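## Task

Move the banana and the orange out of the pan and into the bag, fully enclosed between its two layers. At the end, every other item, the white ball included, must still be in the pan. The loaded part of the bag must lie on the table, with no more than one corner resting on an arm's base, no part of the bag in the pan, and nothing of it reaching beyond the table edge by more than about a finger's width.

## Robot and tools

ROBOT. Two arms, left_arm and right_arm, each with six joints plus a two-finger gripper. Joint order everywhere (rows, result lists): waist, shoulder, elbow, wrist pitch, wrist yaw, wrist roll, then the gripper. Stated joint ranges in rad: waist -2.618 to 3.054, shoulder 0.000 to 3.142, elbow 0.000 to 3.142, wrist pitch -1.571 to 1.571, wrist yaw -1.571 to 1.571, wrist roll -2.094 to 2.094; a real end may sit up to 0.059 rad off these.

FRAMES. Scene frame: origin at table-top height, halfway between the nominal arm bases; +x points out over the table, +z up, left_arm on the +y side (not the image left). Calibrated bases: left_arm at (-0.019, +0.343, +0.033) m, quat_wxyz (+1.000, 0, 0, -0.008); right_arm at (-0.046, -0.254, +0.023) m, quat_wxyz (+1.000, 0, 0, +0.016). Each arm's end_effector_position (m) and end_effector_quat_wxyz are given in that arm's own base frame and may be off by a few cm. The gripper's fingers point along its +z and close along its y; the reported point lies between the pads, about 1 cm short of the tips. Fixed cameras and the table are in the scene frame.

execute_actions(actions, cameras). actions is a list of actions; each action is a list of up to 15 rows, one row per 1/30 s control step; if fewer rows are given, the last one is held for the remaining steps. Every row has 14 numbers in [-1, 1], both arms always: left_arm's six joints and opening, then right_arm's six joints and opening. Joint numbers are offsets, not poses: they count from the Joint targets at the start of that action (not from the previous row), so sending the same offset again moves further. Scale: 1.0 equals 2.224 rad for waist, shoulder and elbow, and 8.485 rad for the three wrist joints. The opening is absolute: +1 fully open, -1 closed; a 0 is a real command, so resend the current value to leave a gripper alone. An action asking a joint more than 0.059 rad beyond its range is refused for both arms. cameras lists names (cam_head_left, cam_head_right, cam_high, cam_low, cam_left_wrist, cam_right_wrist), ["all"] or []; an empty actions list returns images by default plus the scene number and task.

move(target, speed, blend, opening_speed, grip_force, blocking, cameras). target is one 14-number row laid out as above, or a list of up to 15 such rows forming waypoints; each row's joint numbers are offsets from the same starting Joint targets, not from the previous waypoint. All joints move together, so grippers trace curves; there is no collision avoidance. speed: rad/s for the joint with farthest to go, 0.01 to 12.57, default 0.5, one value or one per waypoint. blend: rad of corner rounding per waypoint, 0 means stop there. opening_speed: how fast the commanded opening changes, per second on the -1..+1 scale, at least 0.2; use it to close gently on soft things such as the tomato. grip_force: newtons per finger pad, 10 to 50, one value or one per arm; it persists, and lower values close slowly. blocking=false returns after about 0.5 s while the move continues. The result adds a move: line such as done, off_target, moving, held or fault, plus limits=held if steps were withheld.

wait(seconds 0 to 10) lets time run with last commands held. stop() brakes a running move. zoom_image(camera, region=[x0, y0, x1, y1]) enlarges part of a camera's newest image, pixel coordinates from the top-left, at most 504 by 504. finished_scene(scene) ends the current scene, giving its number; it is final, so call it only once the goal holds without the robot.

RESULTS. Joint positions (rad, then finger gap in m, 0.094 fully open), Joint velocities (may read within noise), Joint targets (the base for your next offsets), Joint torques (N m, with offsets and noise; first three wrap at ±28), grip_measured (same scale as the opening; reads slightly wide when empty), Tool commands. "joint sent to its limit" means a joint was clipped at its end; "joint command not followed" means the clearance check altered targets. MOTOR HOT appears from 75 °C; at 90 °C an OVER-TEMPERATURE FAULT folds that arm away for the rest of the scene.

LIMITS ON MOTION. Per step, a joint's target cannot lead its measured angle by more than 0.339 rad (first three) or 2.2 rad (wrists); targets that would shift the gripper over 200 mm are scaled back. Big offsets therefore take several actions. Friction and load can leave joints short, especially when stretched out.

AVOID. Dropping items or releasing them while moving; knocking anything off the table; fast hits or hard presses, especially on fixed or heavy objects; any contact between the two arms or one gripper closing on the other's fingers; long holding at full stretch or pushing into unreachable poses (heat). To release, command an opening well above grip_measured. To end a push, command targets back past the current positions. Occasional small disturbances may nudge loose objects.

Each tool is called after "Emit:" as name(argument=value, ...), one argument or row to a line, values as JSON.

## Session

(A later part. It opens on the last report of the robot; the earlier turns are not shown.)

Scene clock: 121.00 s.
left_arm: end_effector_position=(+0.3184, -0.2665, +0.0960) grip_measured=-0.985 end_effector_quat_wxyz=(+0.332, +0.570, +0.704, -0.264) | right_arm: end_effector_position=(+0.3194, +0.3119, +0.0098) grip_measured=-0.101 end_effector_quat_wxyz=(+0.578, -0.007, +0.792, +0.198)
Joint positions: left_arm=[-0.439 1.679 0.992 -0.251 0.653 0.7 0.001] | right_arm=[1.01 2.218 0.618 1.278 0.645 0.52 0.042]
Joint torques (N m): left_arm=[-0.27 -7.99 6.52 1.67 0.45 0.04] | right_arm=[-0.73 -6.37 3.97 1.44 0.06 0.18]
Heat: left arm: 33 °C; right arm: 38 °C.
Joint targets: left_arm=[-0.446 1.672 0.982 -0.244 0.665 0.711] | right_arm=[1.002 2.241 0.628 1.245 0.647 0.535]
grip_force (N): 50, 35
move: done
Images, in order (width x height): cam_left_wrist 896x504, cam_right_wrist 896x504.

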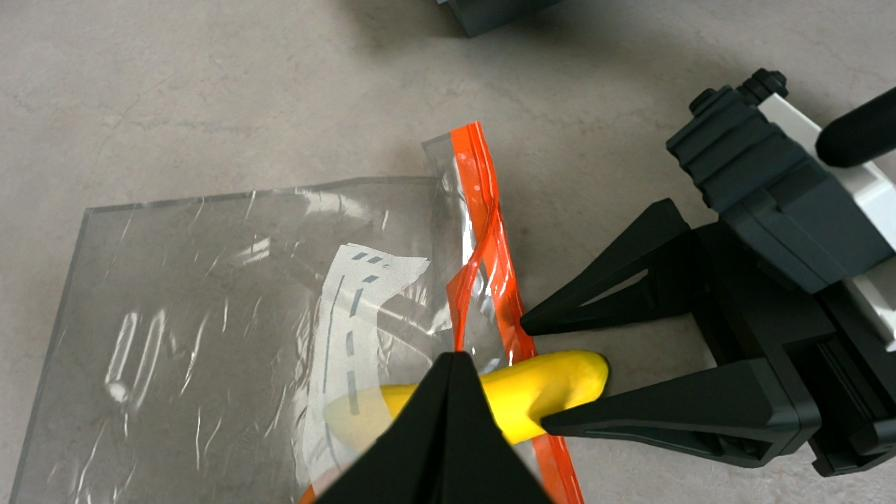

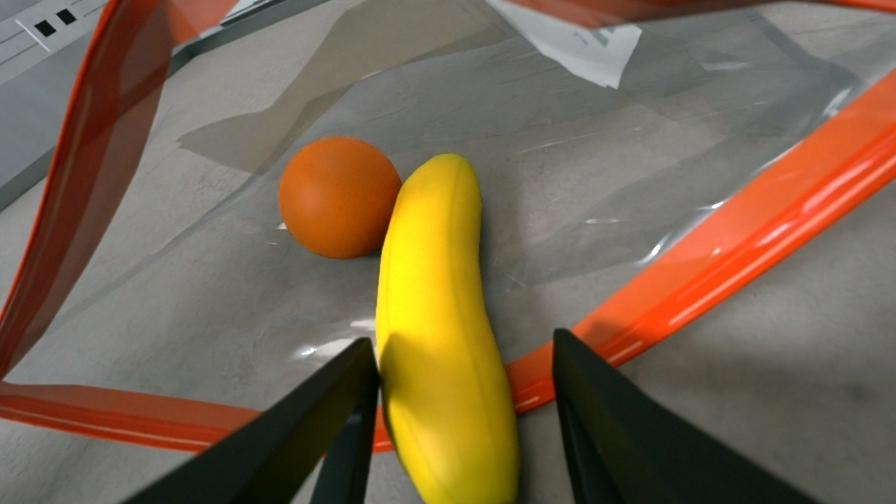

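Emit:
move(
  target=[
    [0,0,0,0,0,0,-1,0,0.011,0,0,0,0,-0.1],
    [0,0,0,0,0,0,-1,0,0.011,0,0,0,0,-0.6],
  ],
  speed=0.2,
  opening_speed=0.6,
  cameras=["all"],
)

Scene clock: 124.63 s.
left_arm: end_effector_position=(+0.3184, -0.2665, +0.0960) grip_measured=-0.985 end_effector_quat_wxyz=(+0.332, +0.570, +0.704, -0.264) | right_arm: end_effector_position=(+0.3214, +0.3098, +0.0077) grip_measured=-0.496 end_effector_quat_wxyz=(+0.581, +0.002, +0.789, +0.197)
Joint positions: left_arm=[-0.439 1.679 0.992 -0.251 0.653 0.7 0.001] | right_arm=[1.008 2.237 0.623 1.297 0.66 0.528 0.024]
Joint torques (N m): left_arm=[-0.31 -7.98 6.52 1.65 0.45 0.05] | right_arm=[-0.54 -5.91 3.43 1.24 -0.03 0.1]
Heat: left arm: 33 °C; right arm: 38 °C.
Joint targets: left_arm=[-0.446 1.672 0.982 -0.244 0.665 0.711] | right_arm=[1.003 2.266 0.628 1.245 0.647 0.535]
grip_force (N): 50, 35
move: off_target (right_arm); target 2's new numbers were sent with right_arm's wrist pitch 0.052 rad from that target; right_arm: the wrist pitch is farthest, 0.052 rad from its target

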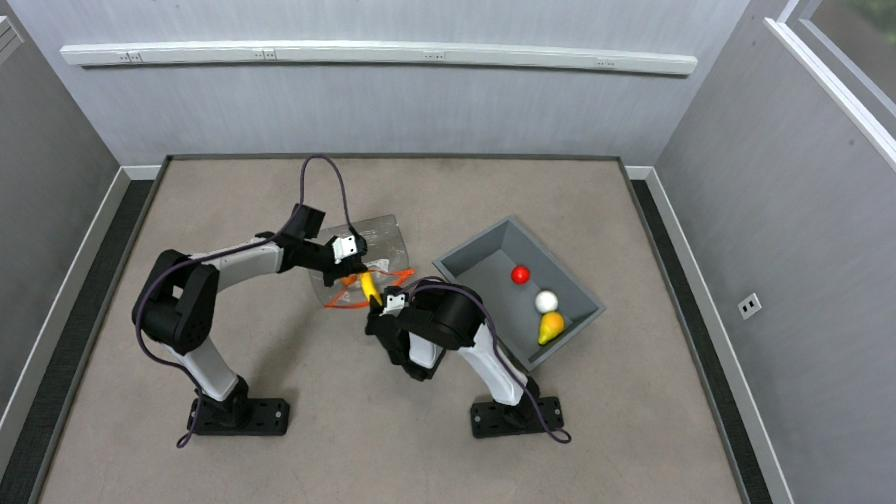

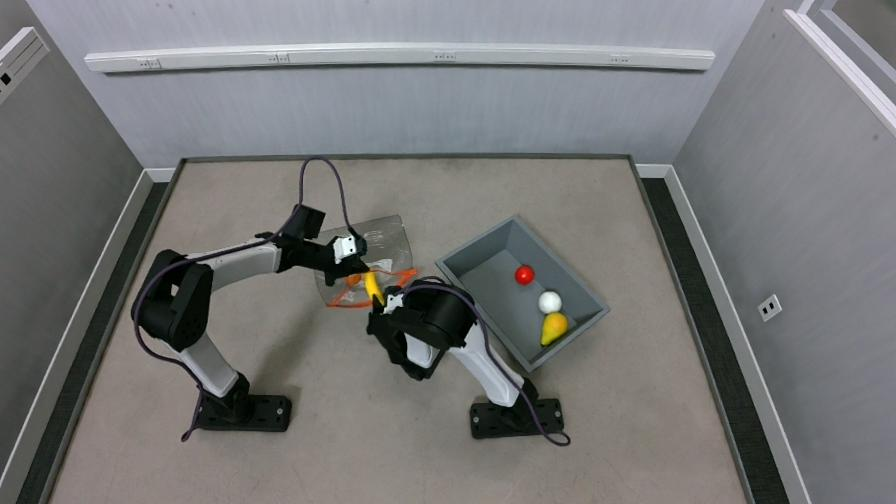

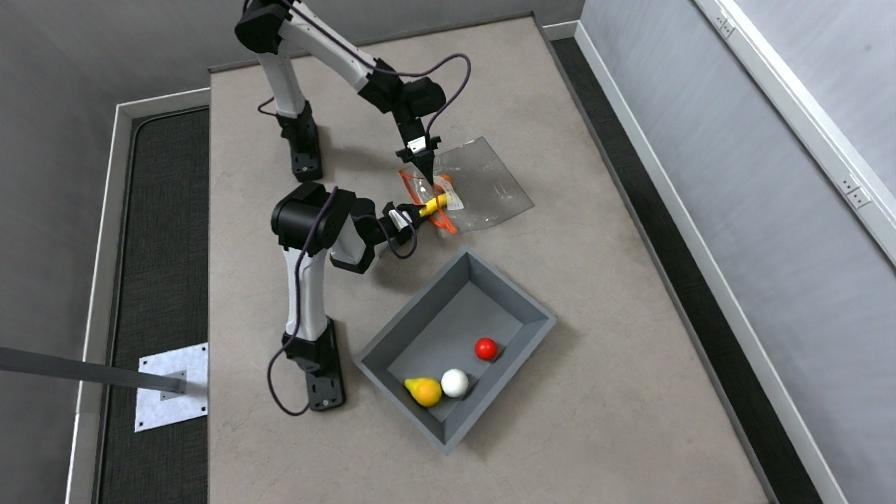

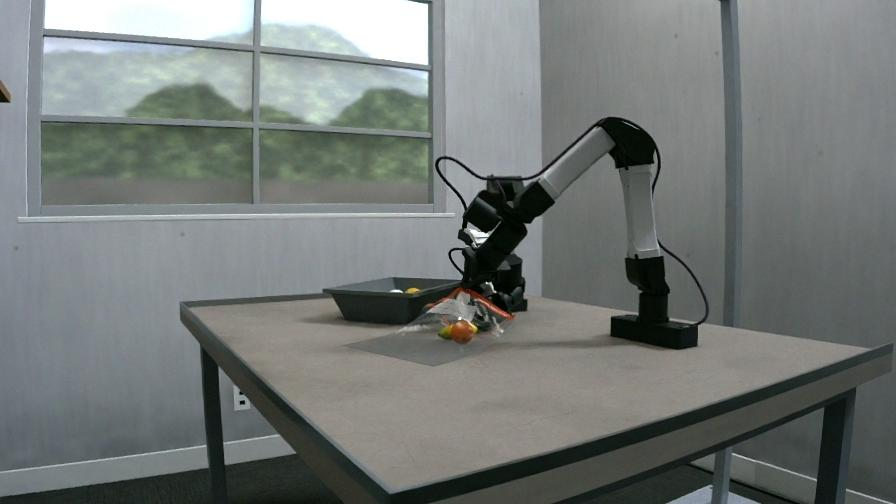

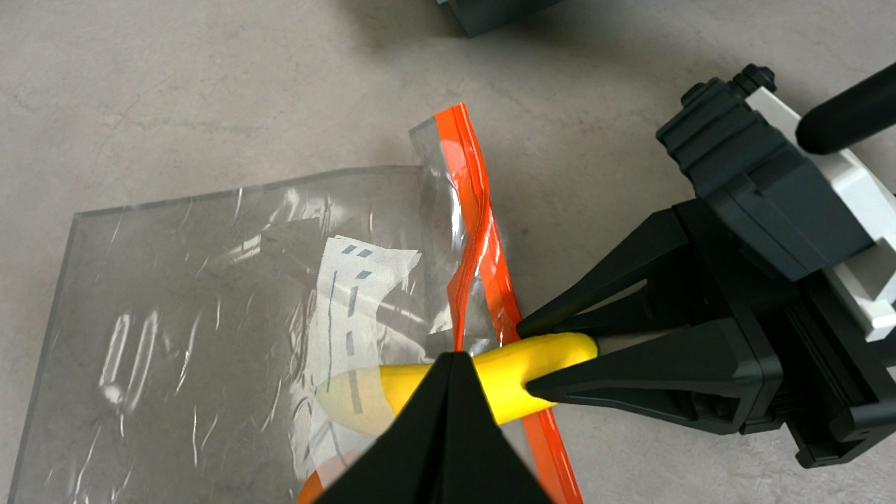

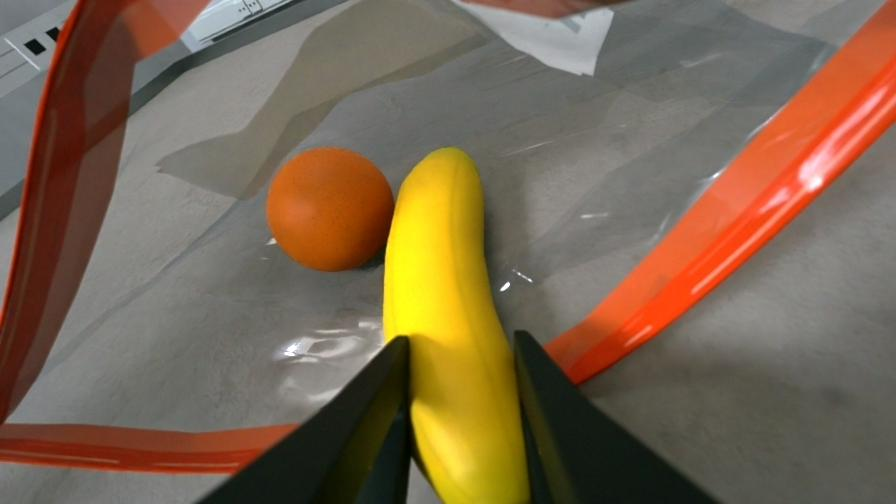

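Emit:
move(
  target=[0,-0.0301,0.0626,-0.0243,0,0,-1,0,-0.0342,0,0.0053,0,0,-0.6],
  speed=0.2,
  cameras=["cam_head_left","cam_high","cam_low","cam_left_wrist","cam_right_wrist"],
)

Emit:
zoom_image(
  camera="cam_low",
  region=[320, 180, 640, 380],
)

Scene clock: 128.27 s.
left_arm: end_effector_position=(+0.3149, -0.2649, +0.1306) grip_measured=-0.985 end_effector_quat_wxyz=(+0.319, +0.568, +0.710, -0.267) | right_arm: end_effector_position=(+0.3215, +0.3104, +0.0098) grip_measured=-0.512 end_effector_quat_wxyz=(+0.582, +0.003, +0.789, +0.199)
Joint positions: left_arm=[-0.439 1.629 1.1 -0.437 0.653 0.7 0.001] | right_arm=[1.008 2.23 0.623 1.294 0.658 0.528 0.023]
Joint torques (N m): left_arm=[-0.32 -9.24 9.92 1.39 0.46 0.06] | right_arm=[-0.53 -11.96 3.48 1.73 -0.01 0.09]
Heat: left arm: 33 °C; right arm: 38 °C.
Joint targets: left_arm=[-0.446 1.605 1.121 -0.451 0.665 0.711] | right_arm=[1.003 2.190 0.628 1.290 0.647 0.535]
grip_force (N): 50, 35
move: off_target (right_arm); right_arm: the shoulder is farthest, 0.040 rad from its target
Images, in order (width x height): cam_head_left 896x504, cam_high 896x504, cam_low 896x504, cam_left_wrist 896x504, cam_right_wrist 896x504.

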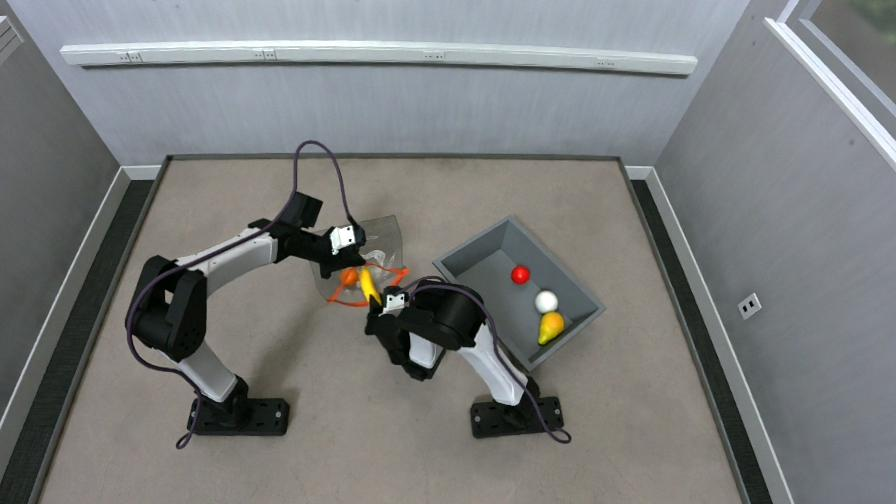

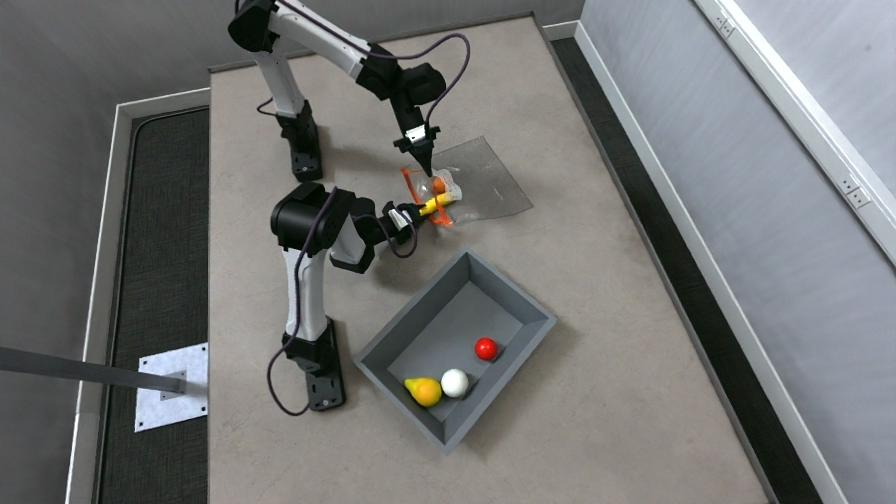

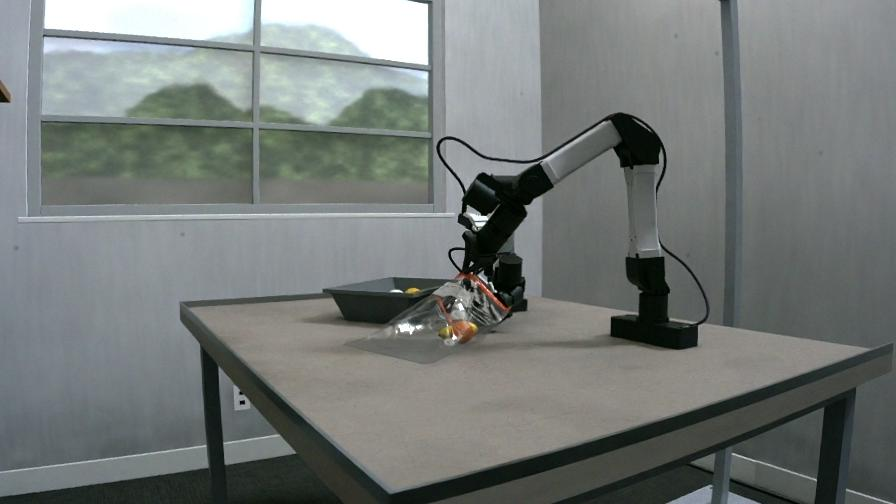

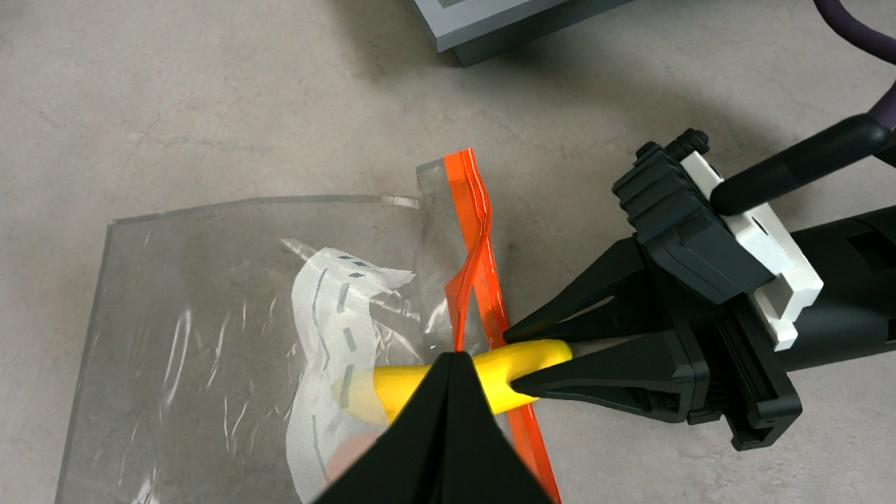

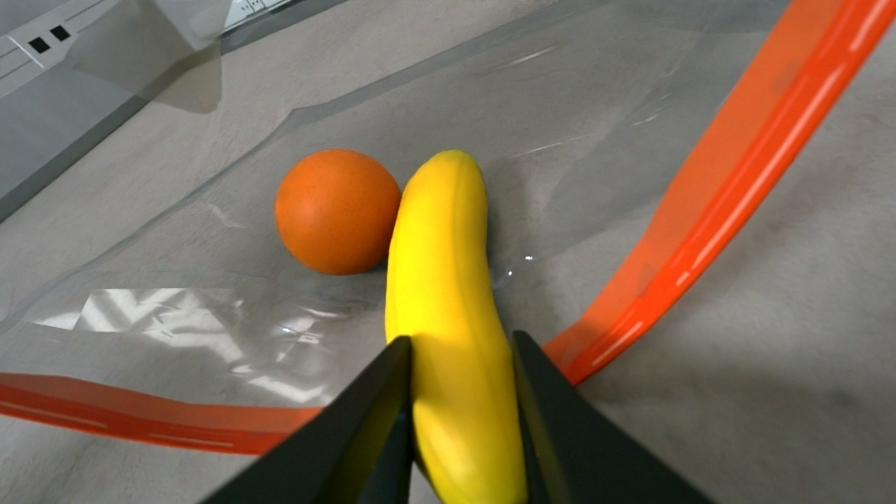

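Scaled by 1.575 from the camera's 896x504 image, which has a finer 1280x720 frame.

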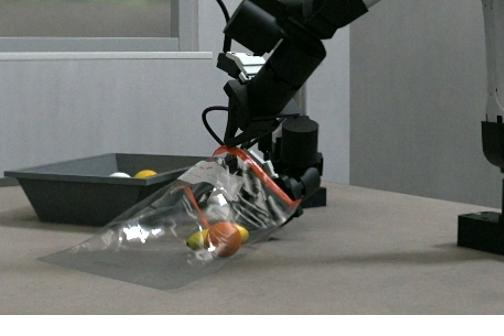

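Emit:
move(
  target=[0,0,0,0,0,0,-1,-0.0483,0.0022,0.0731,-0.0167,-0.0111,-0.0057,-0.6],
  speed=0.12,
  cameras=["cam_head_left","cam_high","cam_low","cam_left_wrist","cam_right_wrist"],
)

Emit:
zoom_image(
  camera="cam_low",
  region=[320, 180, 640, 380],
)

Scene clock: 130.77 s.
left_arm: end_effector_position=(+0.3149, -0.2648, +0.1305) grip_measured=-0.985 end_effector_quat_wxyz=(+0.319, +0.568, +0.710, -0.267) | right_arm: end_effector_position=(+0.3704, +0.3186, +0.0173) grip_measured=-0.535 end_effector_quat_wxyz=(+0.577, +0.003, +0.794, +0.191)
Joint positions: left_arm=[-0.439 1.629 1.1 -0.438 0.653 0.7 0.001] | right_arm=[0.901 2.23 0.773 1.143 0.562 0.495 0.022]
Joint torques (N m): left_arm=[-0.29 -9.24 9.87 1.39 0.45 0.06] | right_arm=[-0.51 -12.37 5.45 1.9 -0.01 -0.05]
Heat: left arm: 34 °C; right arm: 39 °C.
Joint targets: left_arm=[-0.446 1.605 1.121 -0.451 0.665 0.711] | right_arm=[0.895 2.195 0.791 1.148 0.553 0.487]
grip_force (N): 50, 35
move: done
Images, in order (width x height): cam_head_left 896x504, cam_high 896x504, cam_low 896x504, cam_left_wrist 896x504, cam_right_wrist 896x504.

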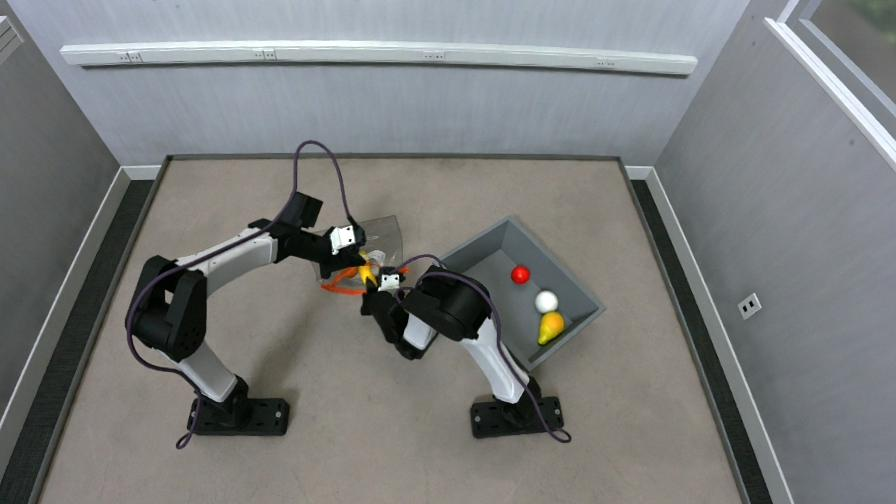

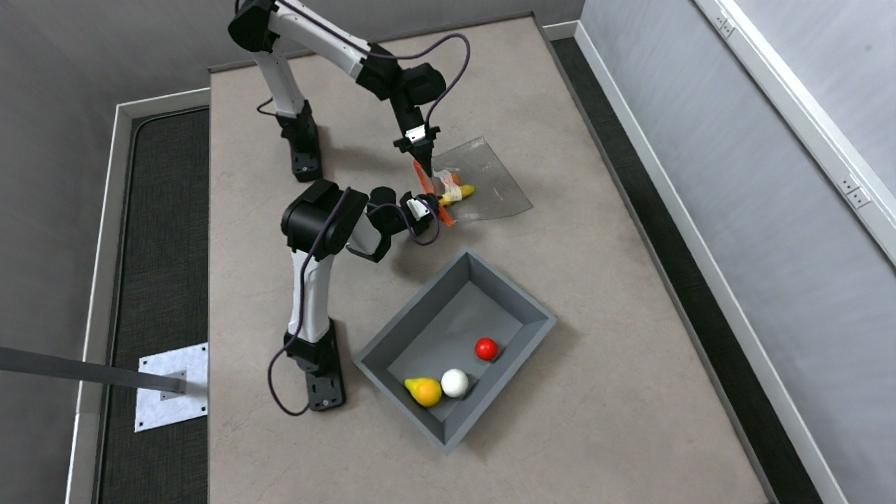

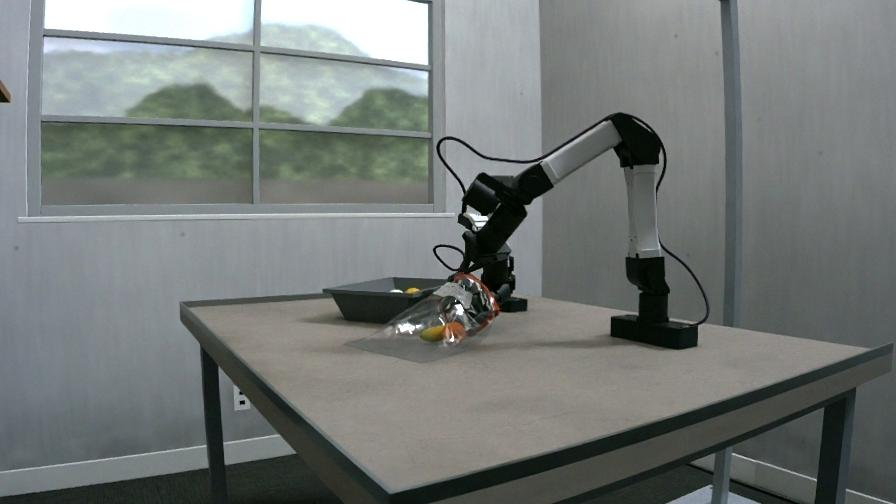

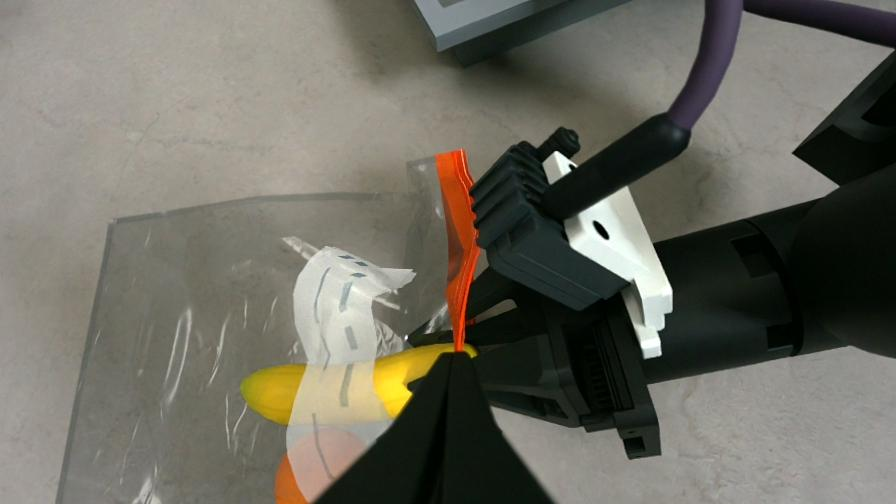

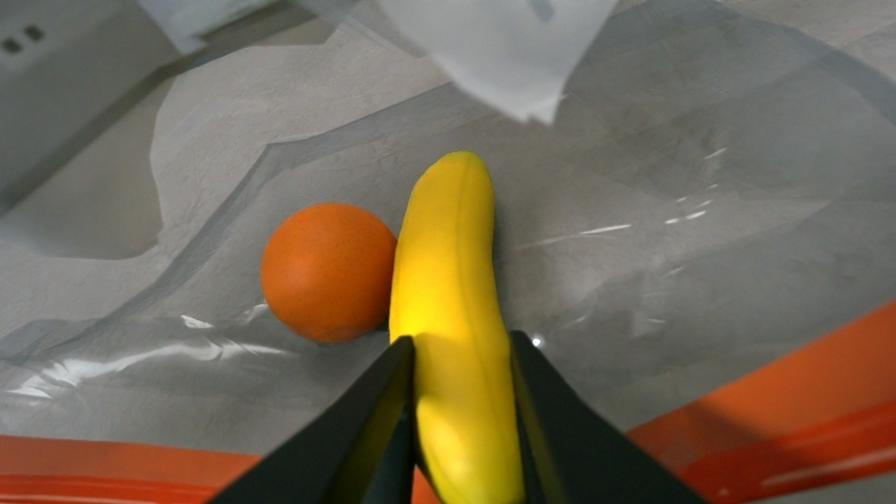

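Scaled by 1.575 from the camera's 896x504 image, which has a finer 1280x720 frame.

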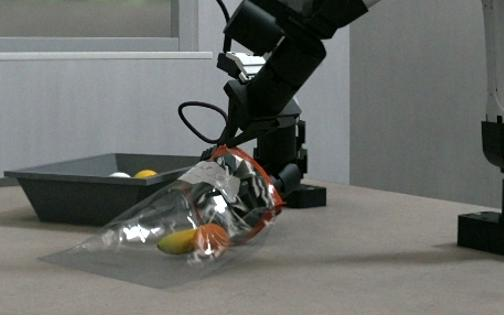

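Emit:
zoom_image(
  camera="cam_right_wrist",
  region=[200, 254, 700, 504],
)

Emit:
zoom_image(
  camera="cam_head_left",
  region=[290, 200, 450, 330],
)

Emit:
zoom_image(
  camera="cam_high",
  region=[360, 120, 560, 270],
)

Emit:
zoom_image(
  camera="cam_low",
  region=[400, 250, 540, 350],
)

Scaled by 1.008 from the camera's 896x504 image, which has a finer 1280x720 frame.

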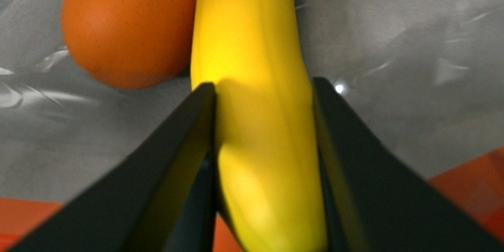

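Scaled by 3.150 from the camera's 896x504 image, which has a finer 1280x720 frame.

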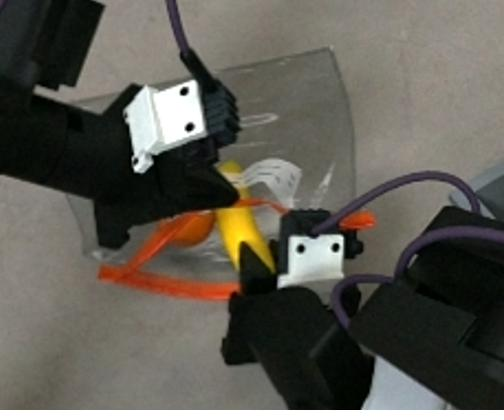

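Scaled by 2.520 from the camera's 896x504 image, which has a finer 1280x720 frame.

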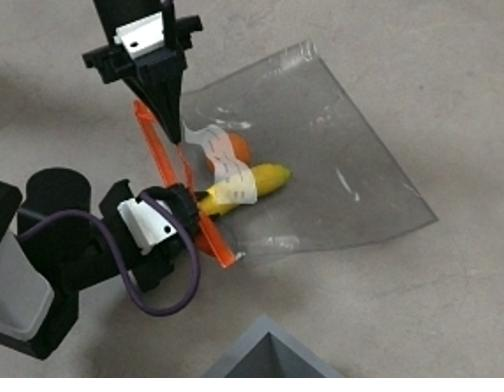

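Scaled by 3.600 from the camera's 896x504 image, which has a finer 1280x720 frame.

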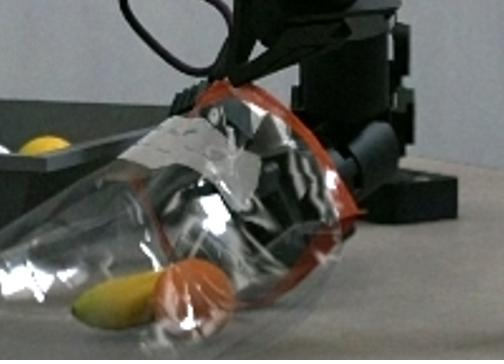

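Emit:
move(
  target=[
    [0,0,0,0,0,0,-1,0,0.034,0,0,0,0,-0.6],
    [0,0,0,0,0,0,-1,0,0.034,0,0,0,0,-0.12],
    [0,0,0,0,0,0,-1,0.0486,-0.0022,-0.0733,0.0167,0.0111,0.0057,-0.12],
    [0,0,0,0,0,0,-1,0.0486,-0.0022,-0.0733,0.0167,0.0111,0.0057,-0.9],
  ],
  speed=0.2,
  opening_speed=1.2,
  cameras=["cam_head_left","cam_high","cam_low","cam_left_wrist","cam_right_wrist"],
)

Emit:
zoom_image(
  camera="cam_head_left",
  region=[290, 200, 450, 330],
)

Emit:
zoom_image(
  camera="cam_high",
  region=[360, 120, 560, 270],
)

Emit:
zoom_image(
  camera="cam_low",
  region=[400, 250, 540, 350],
)

Scene clock: 138.37 s.
left_arm: end_effector_position=(+0.3149, -0.2648, +0.1305) grip_measured=-0.985 end_effector_quat_wxyz=(+0.319, +0.568, +0.710, -0.267) | right_arm: end_effector_position=(+0.3255, +0.3122, +0.0111) grip_measured=-0.899 end_effector_quat_wxyz=(+0.580, +0.002, +0.789, +0.203)
Joint positions: left_arm=[-0.439 1.629 1.1 -0.438 0.653 0.7 0.001] | right_arm=[0.997 2.226 0.633 1.282 0.638 0.528 0.005]
Joint torques (N m): left_arm=[-0.28 -9.2 9.88 1.39 0.45 0.06] | right_arm=[0.66 -11.66 2.47 1.86 0.17 0.1]
Heat: left arm: 35 °C; right arm: 41 °C.
Joint targets: left_arm=[-0.446 1.605 1.121 -0.451 0.665 0.711] | right_arm=[1.003 2.190 0.628 1.290 0.647 0.535]
grip_force (N): 50, 35
move: off_target (right_arm); target 4's new numbers were sent with right_arm's shoulder 0.036 rad from that target; right_arm: the shoulder is farthest, 0.036 rad from its target
Images, in order (width x height): cam_head_left 896x504, cam_high 896x504, cam_low 896x504, cam_left_wrist 896x504, cam_right_wrist 896x504.

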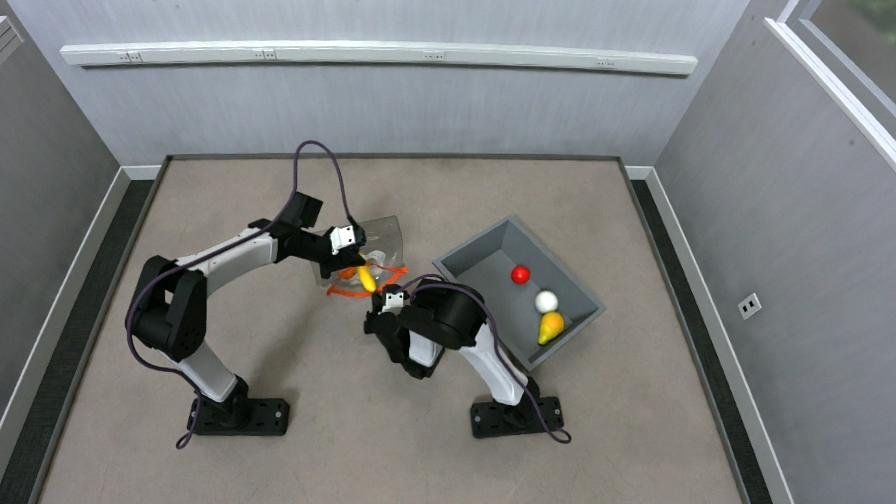

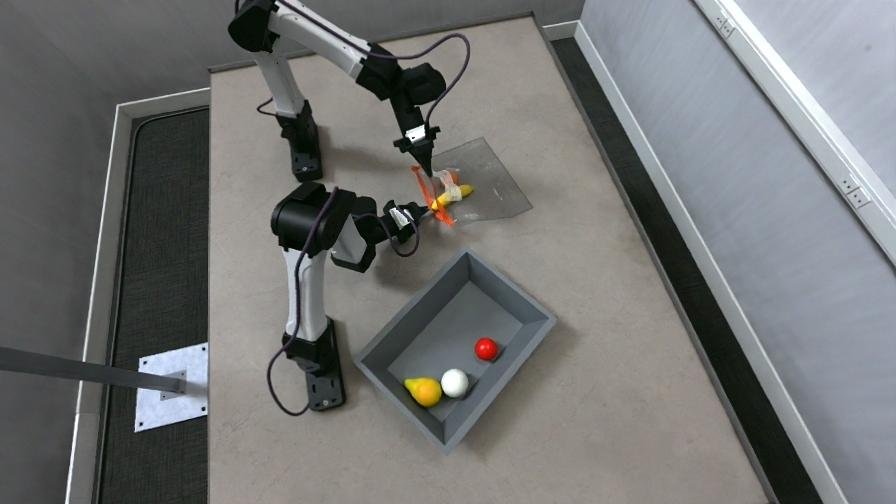

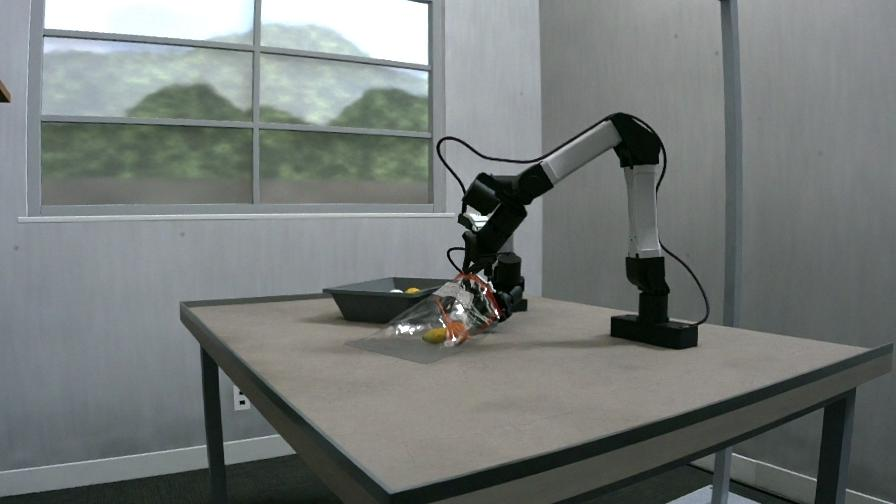

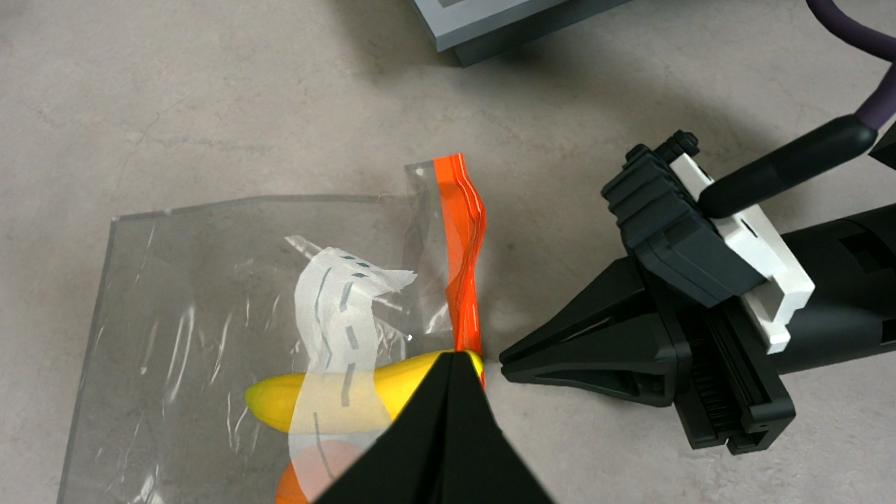

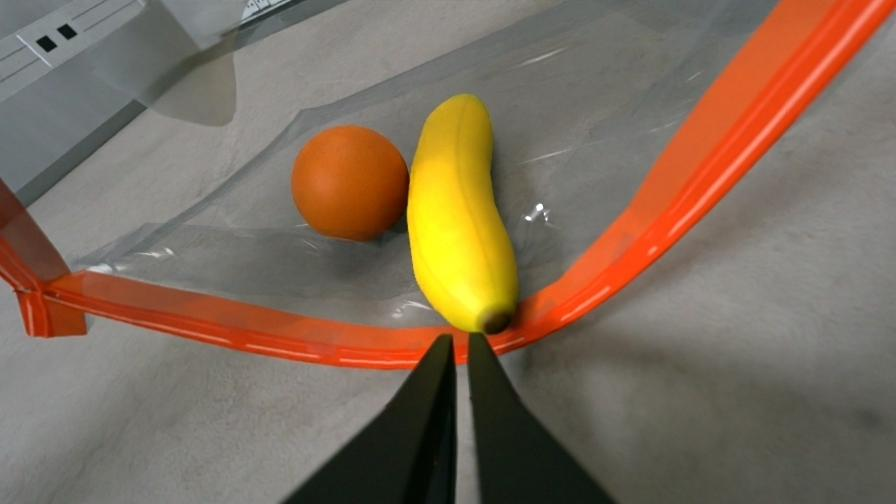

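Scaled by 3.150 from the camera's 896x504 image, which has a finer 1280x720 frame.

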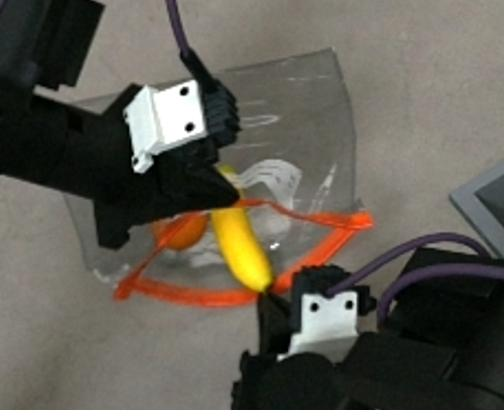

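Scaled by 2.520 from the camera's 896x504 image, which has a finer 1280x720 frame.

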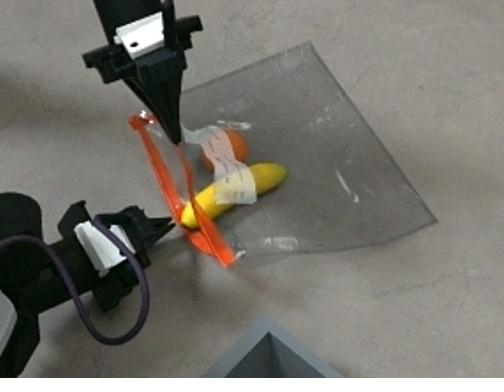

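Scaled by 3.600 from the camera's 896x504 image, which has a finer 1280x720 frame.

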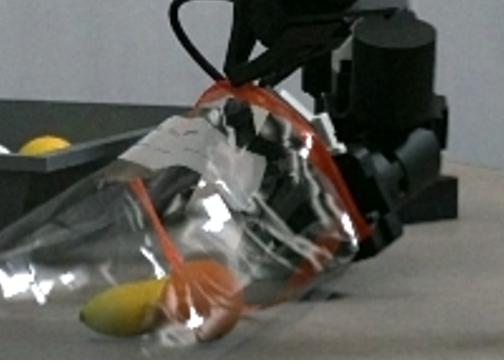

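Emit:
move(
  target=[
    [0,0,0,0,0,0,-1,-0.0186,0.0445,0.0145,0.0015,-0.0037,-0.0029,-0.9],
    [0,0,0,0,0,0,-1,-0.0559,0.0652,0.0831,-0.0093,-0.013,-0.0063,-0.9],
  ],
  speed=0.12,
  blend=[0.03,0],
  cameras=["cam_head_left","cam_high","cam_low","cam_left_wrist","cam_right_wrist"],
)

Emit:
zoom_image(
  camera="cam_head_left",
  region=[290, 200, 450, 330],
)

Emit:
zoom_image(
  camera="cam_high",
  region=[360, 120, 560, 270],
)

Emit:
zoom_image(
  camera="cam_low",
  region=[400, 250, 540, 350],
)

Scene clock: 142.73 s.
left_arm: end_effector_position=(+0.3149, -0.2648, +0.1305) grip_measured=-0.985 end_effector_quat_wxyz=(+0.319, +0.568, +0.710, -0.267) | right_arm: end_effector_position=(+0.3785, +0.3194, +0.0085) grip_measured=-0.899 end_effector_quat_wxyz=(+0.589, +0.008, +0.783, +0.199)
Joint positions: left_arm=[-0.439 1.629 1.1 -0.438 0.653 0.7 0.001] | right_arm=[0.887 2.311 0.801 1.24 0.555 0.48 0.005]
Joint torques (N m): left_arm=[-0.28 -9.2 9.85 1.4 0.46 0.06] | right_arm=[-0.79 -7.39 4.66 1.53 -0.1 0.01]
Heat: left arm: 35 °C; right arm: 41 °C.
Joint targets: left_arm=[-0.446 1.605 1.121 -0.451 0.665 0.711] | right_arm=[0.879 2.335 0.813 1.211 0.537 0.482]
grip_force (N): 50, 35
move: done
Images, in order (width x height): cam_head_left 896x504, cam_high 896x504, cam_low 896x504, cam_left_wrist 896x504, cam_right_wrist 896x504.

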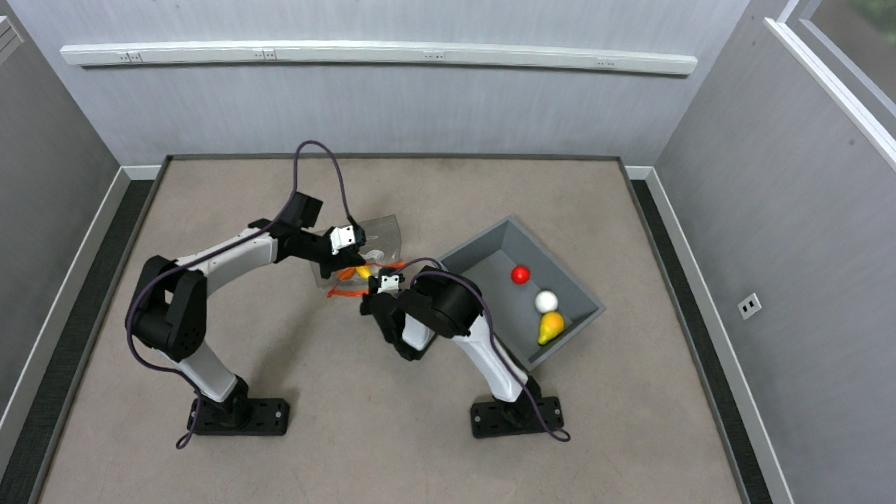

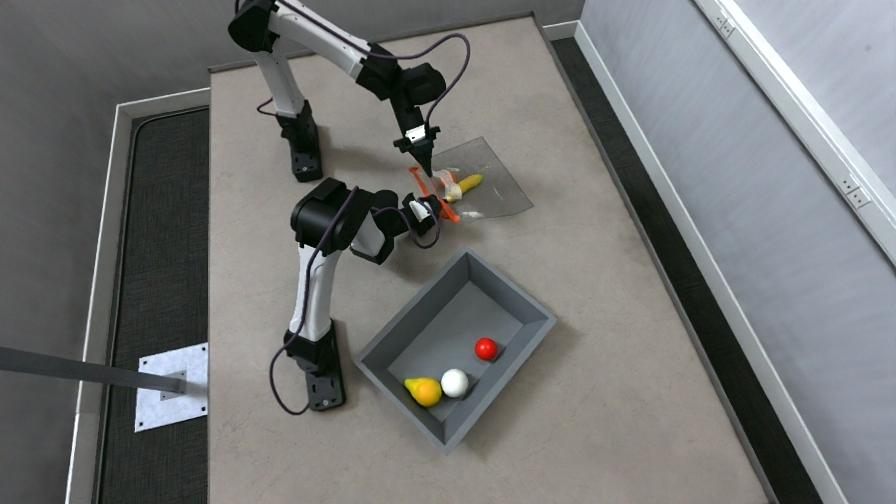

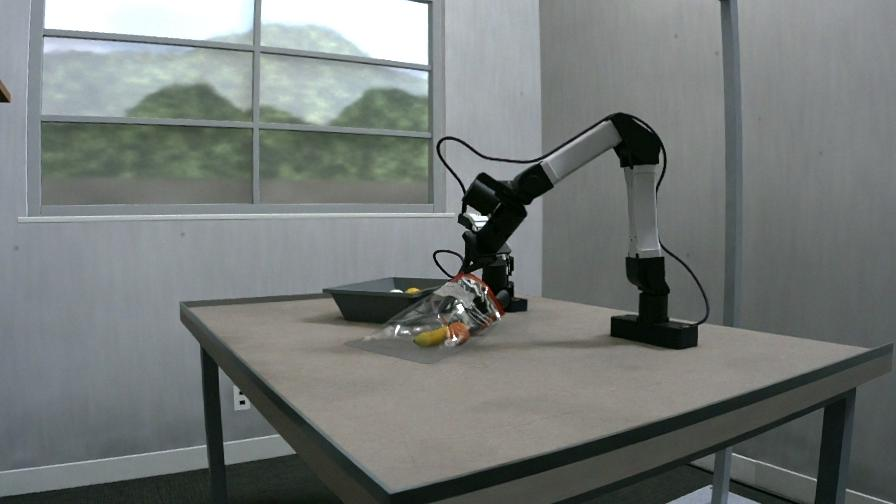

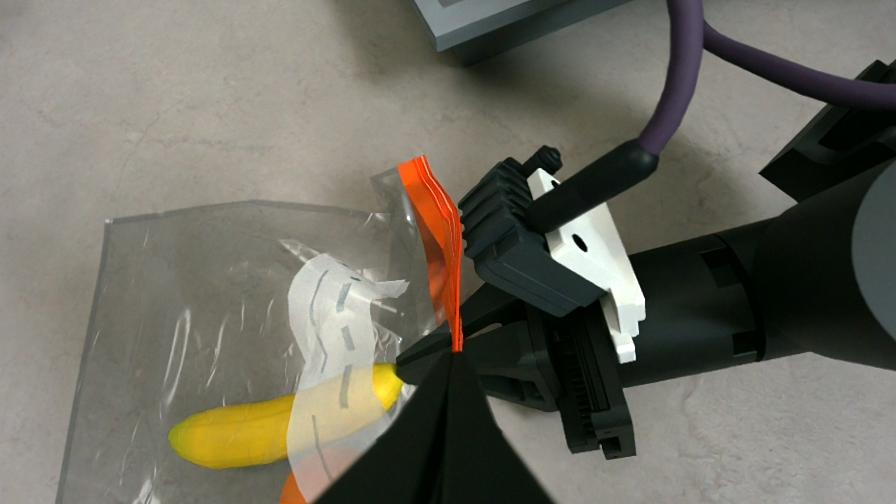

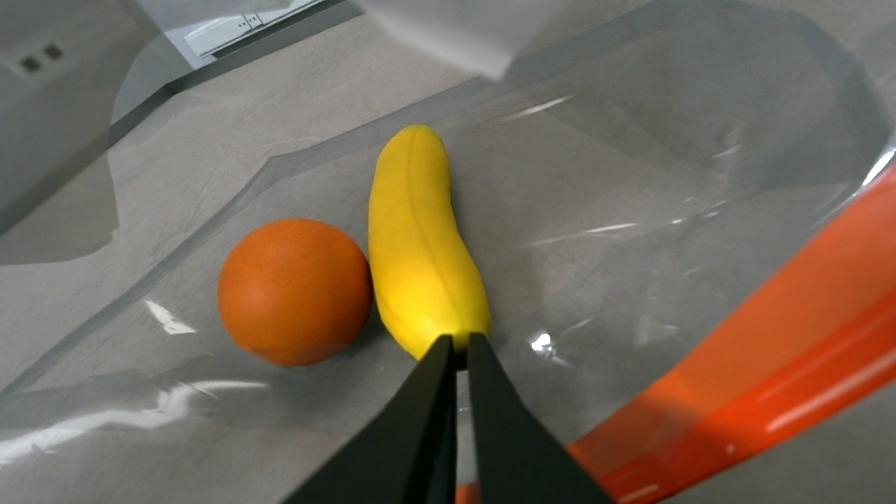

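Scaled by 3.150 from the camera's 896x504 image, which has a finer 1280x720 frame.

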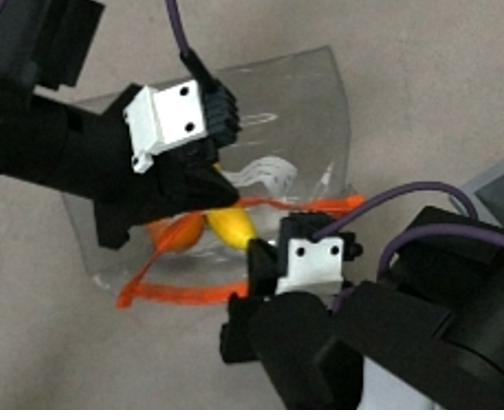

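Scaled by 2.520 from the camera's 896x504 image, which has a finer 1280x720 frame.

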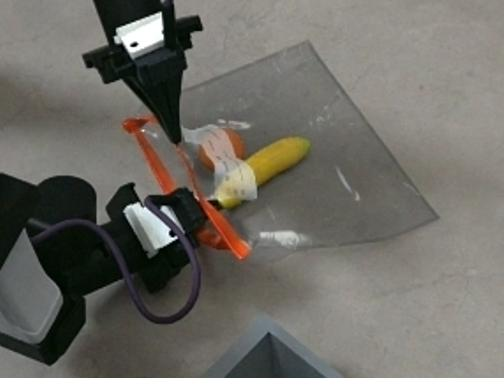

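Scaled by 3.600 from the camera's 896x504 image, which has a finer 1280x720 frame.

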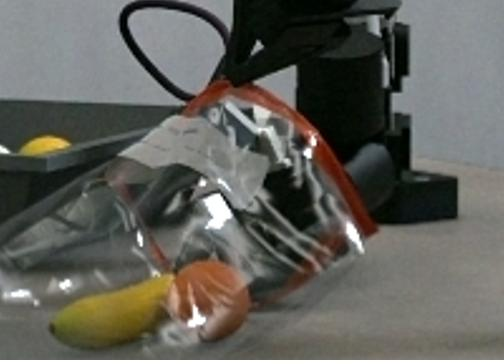

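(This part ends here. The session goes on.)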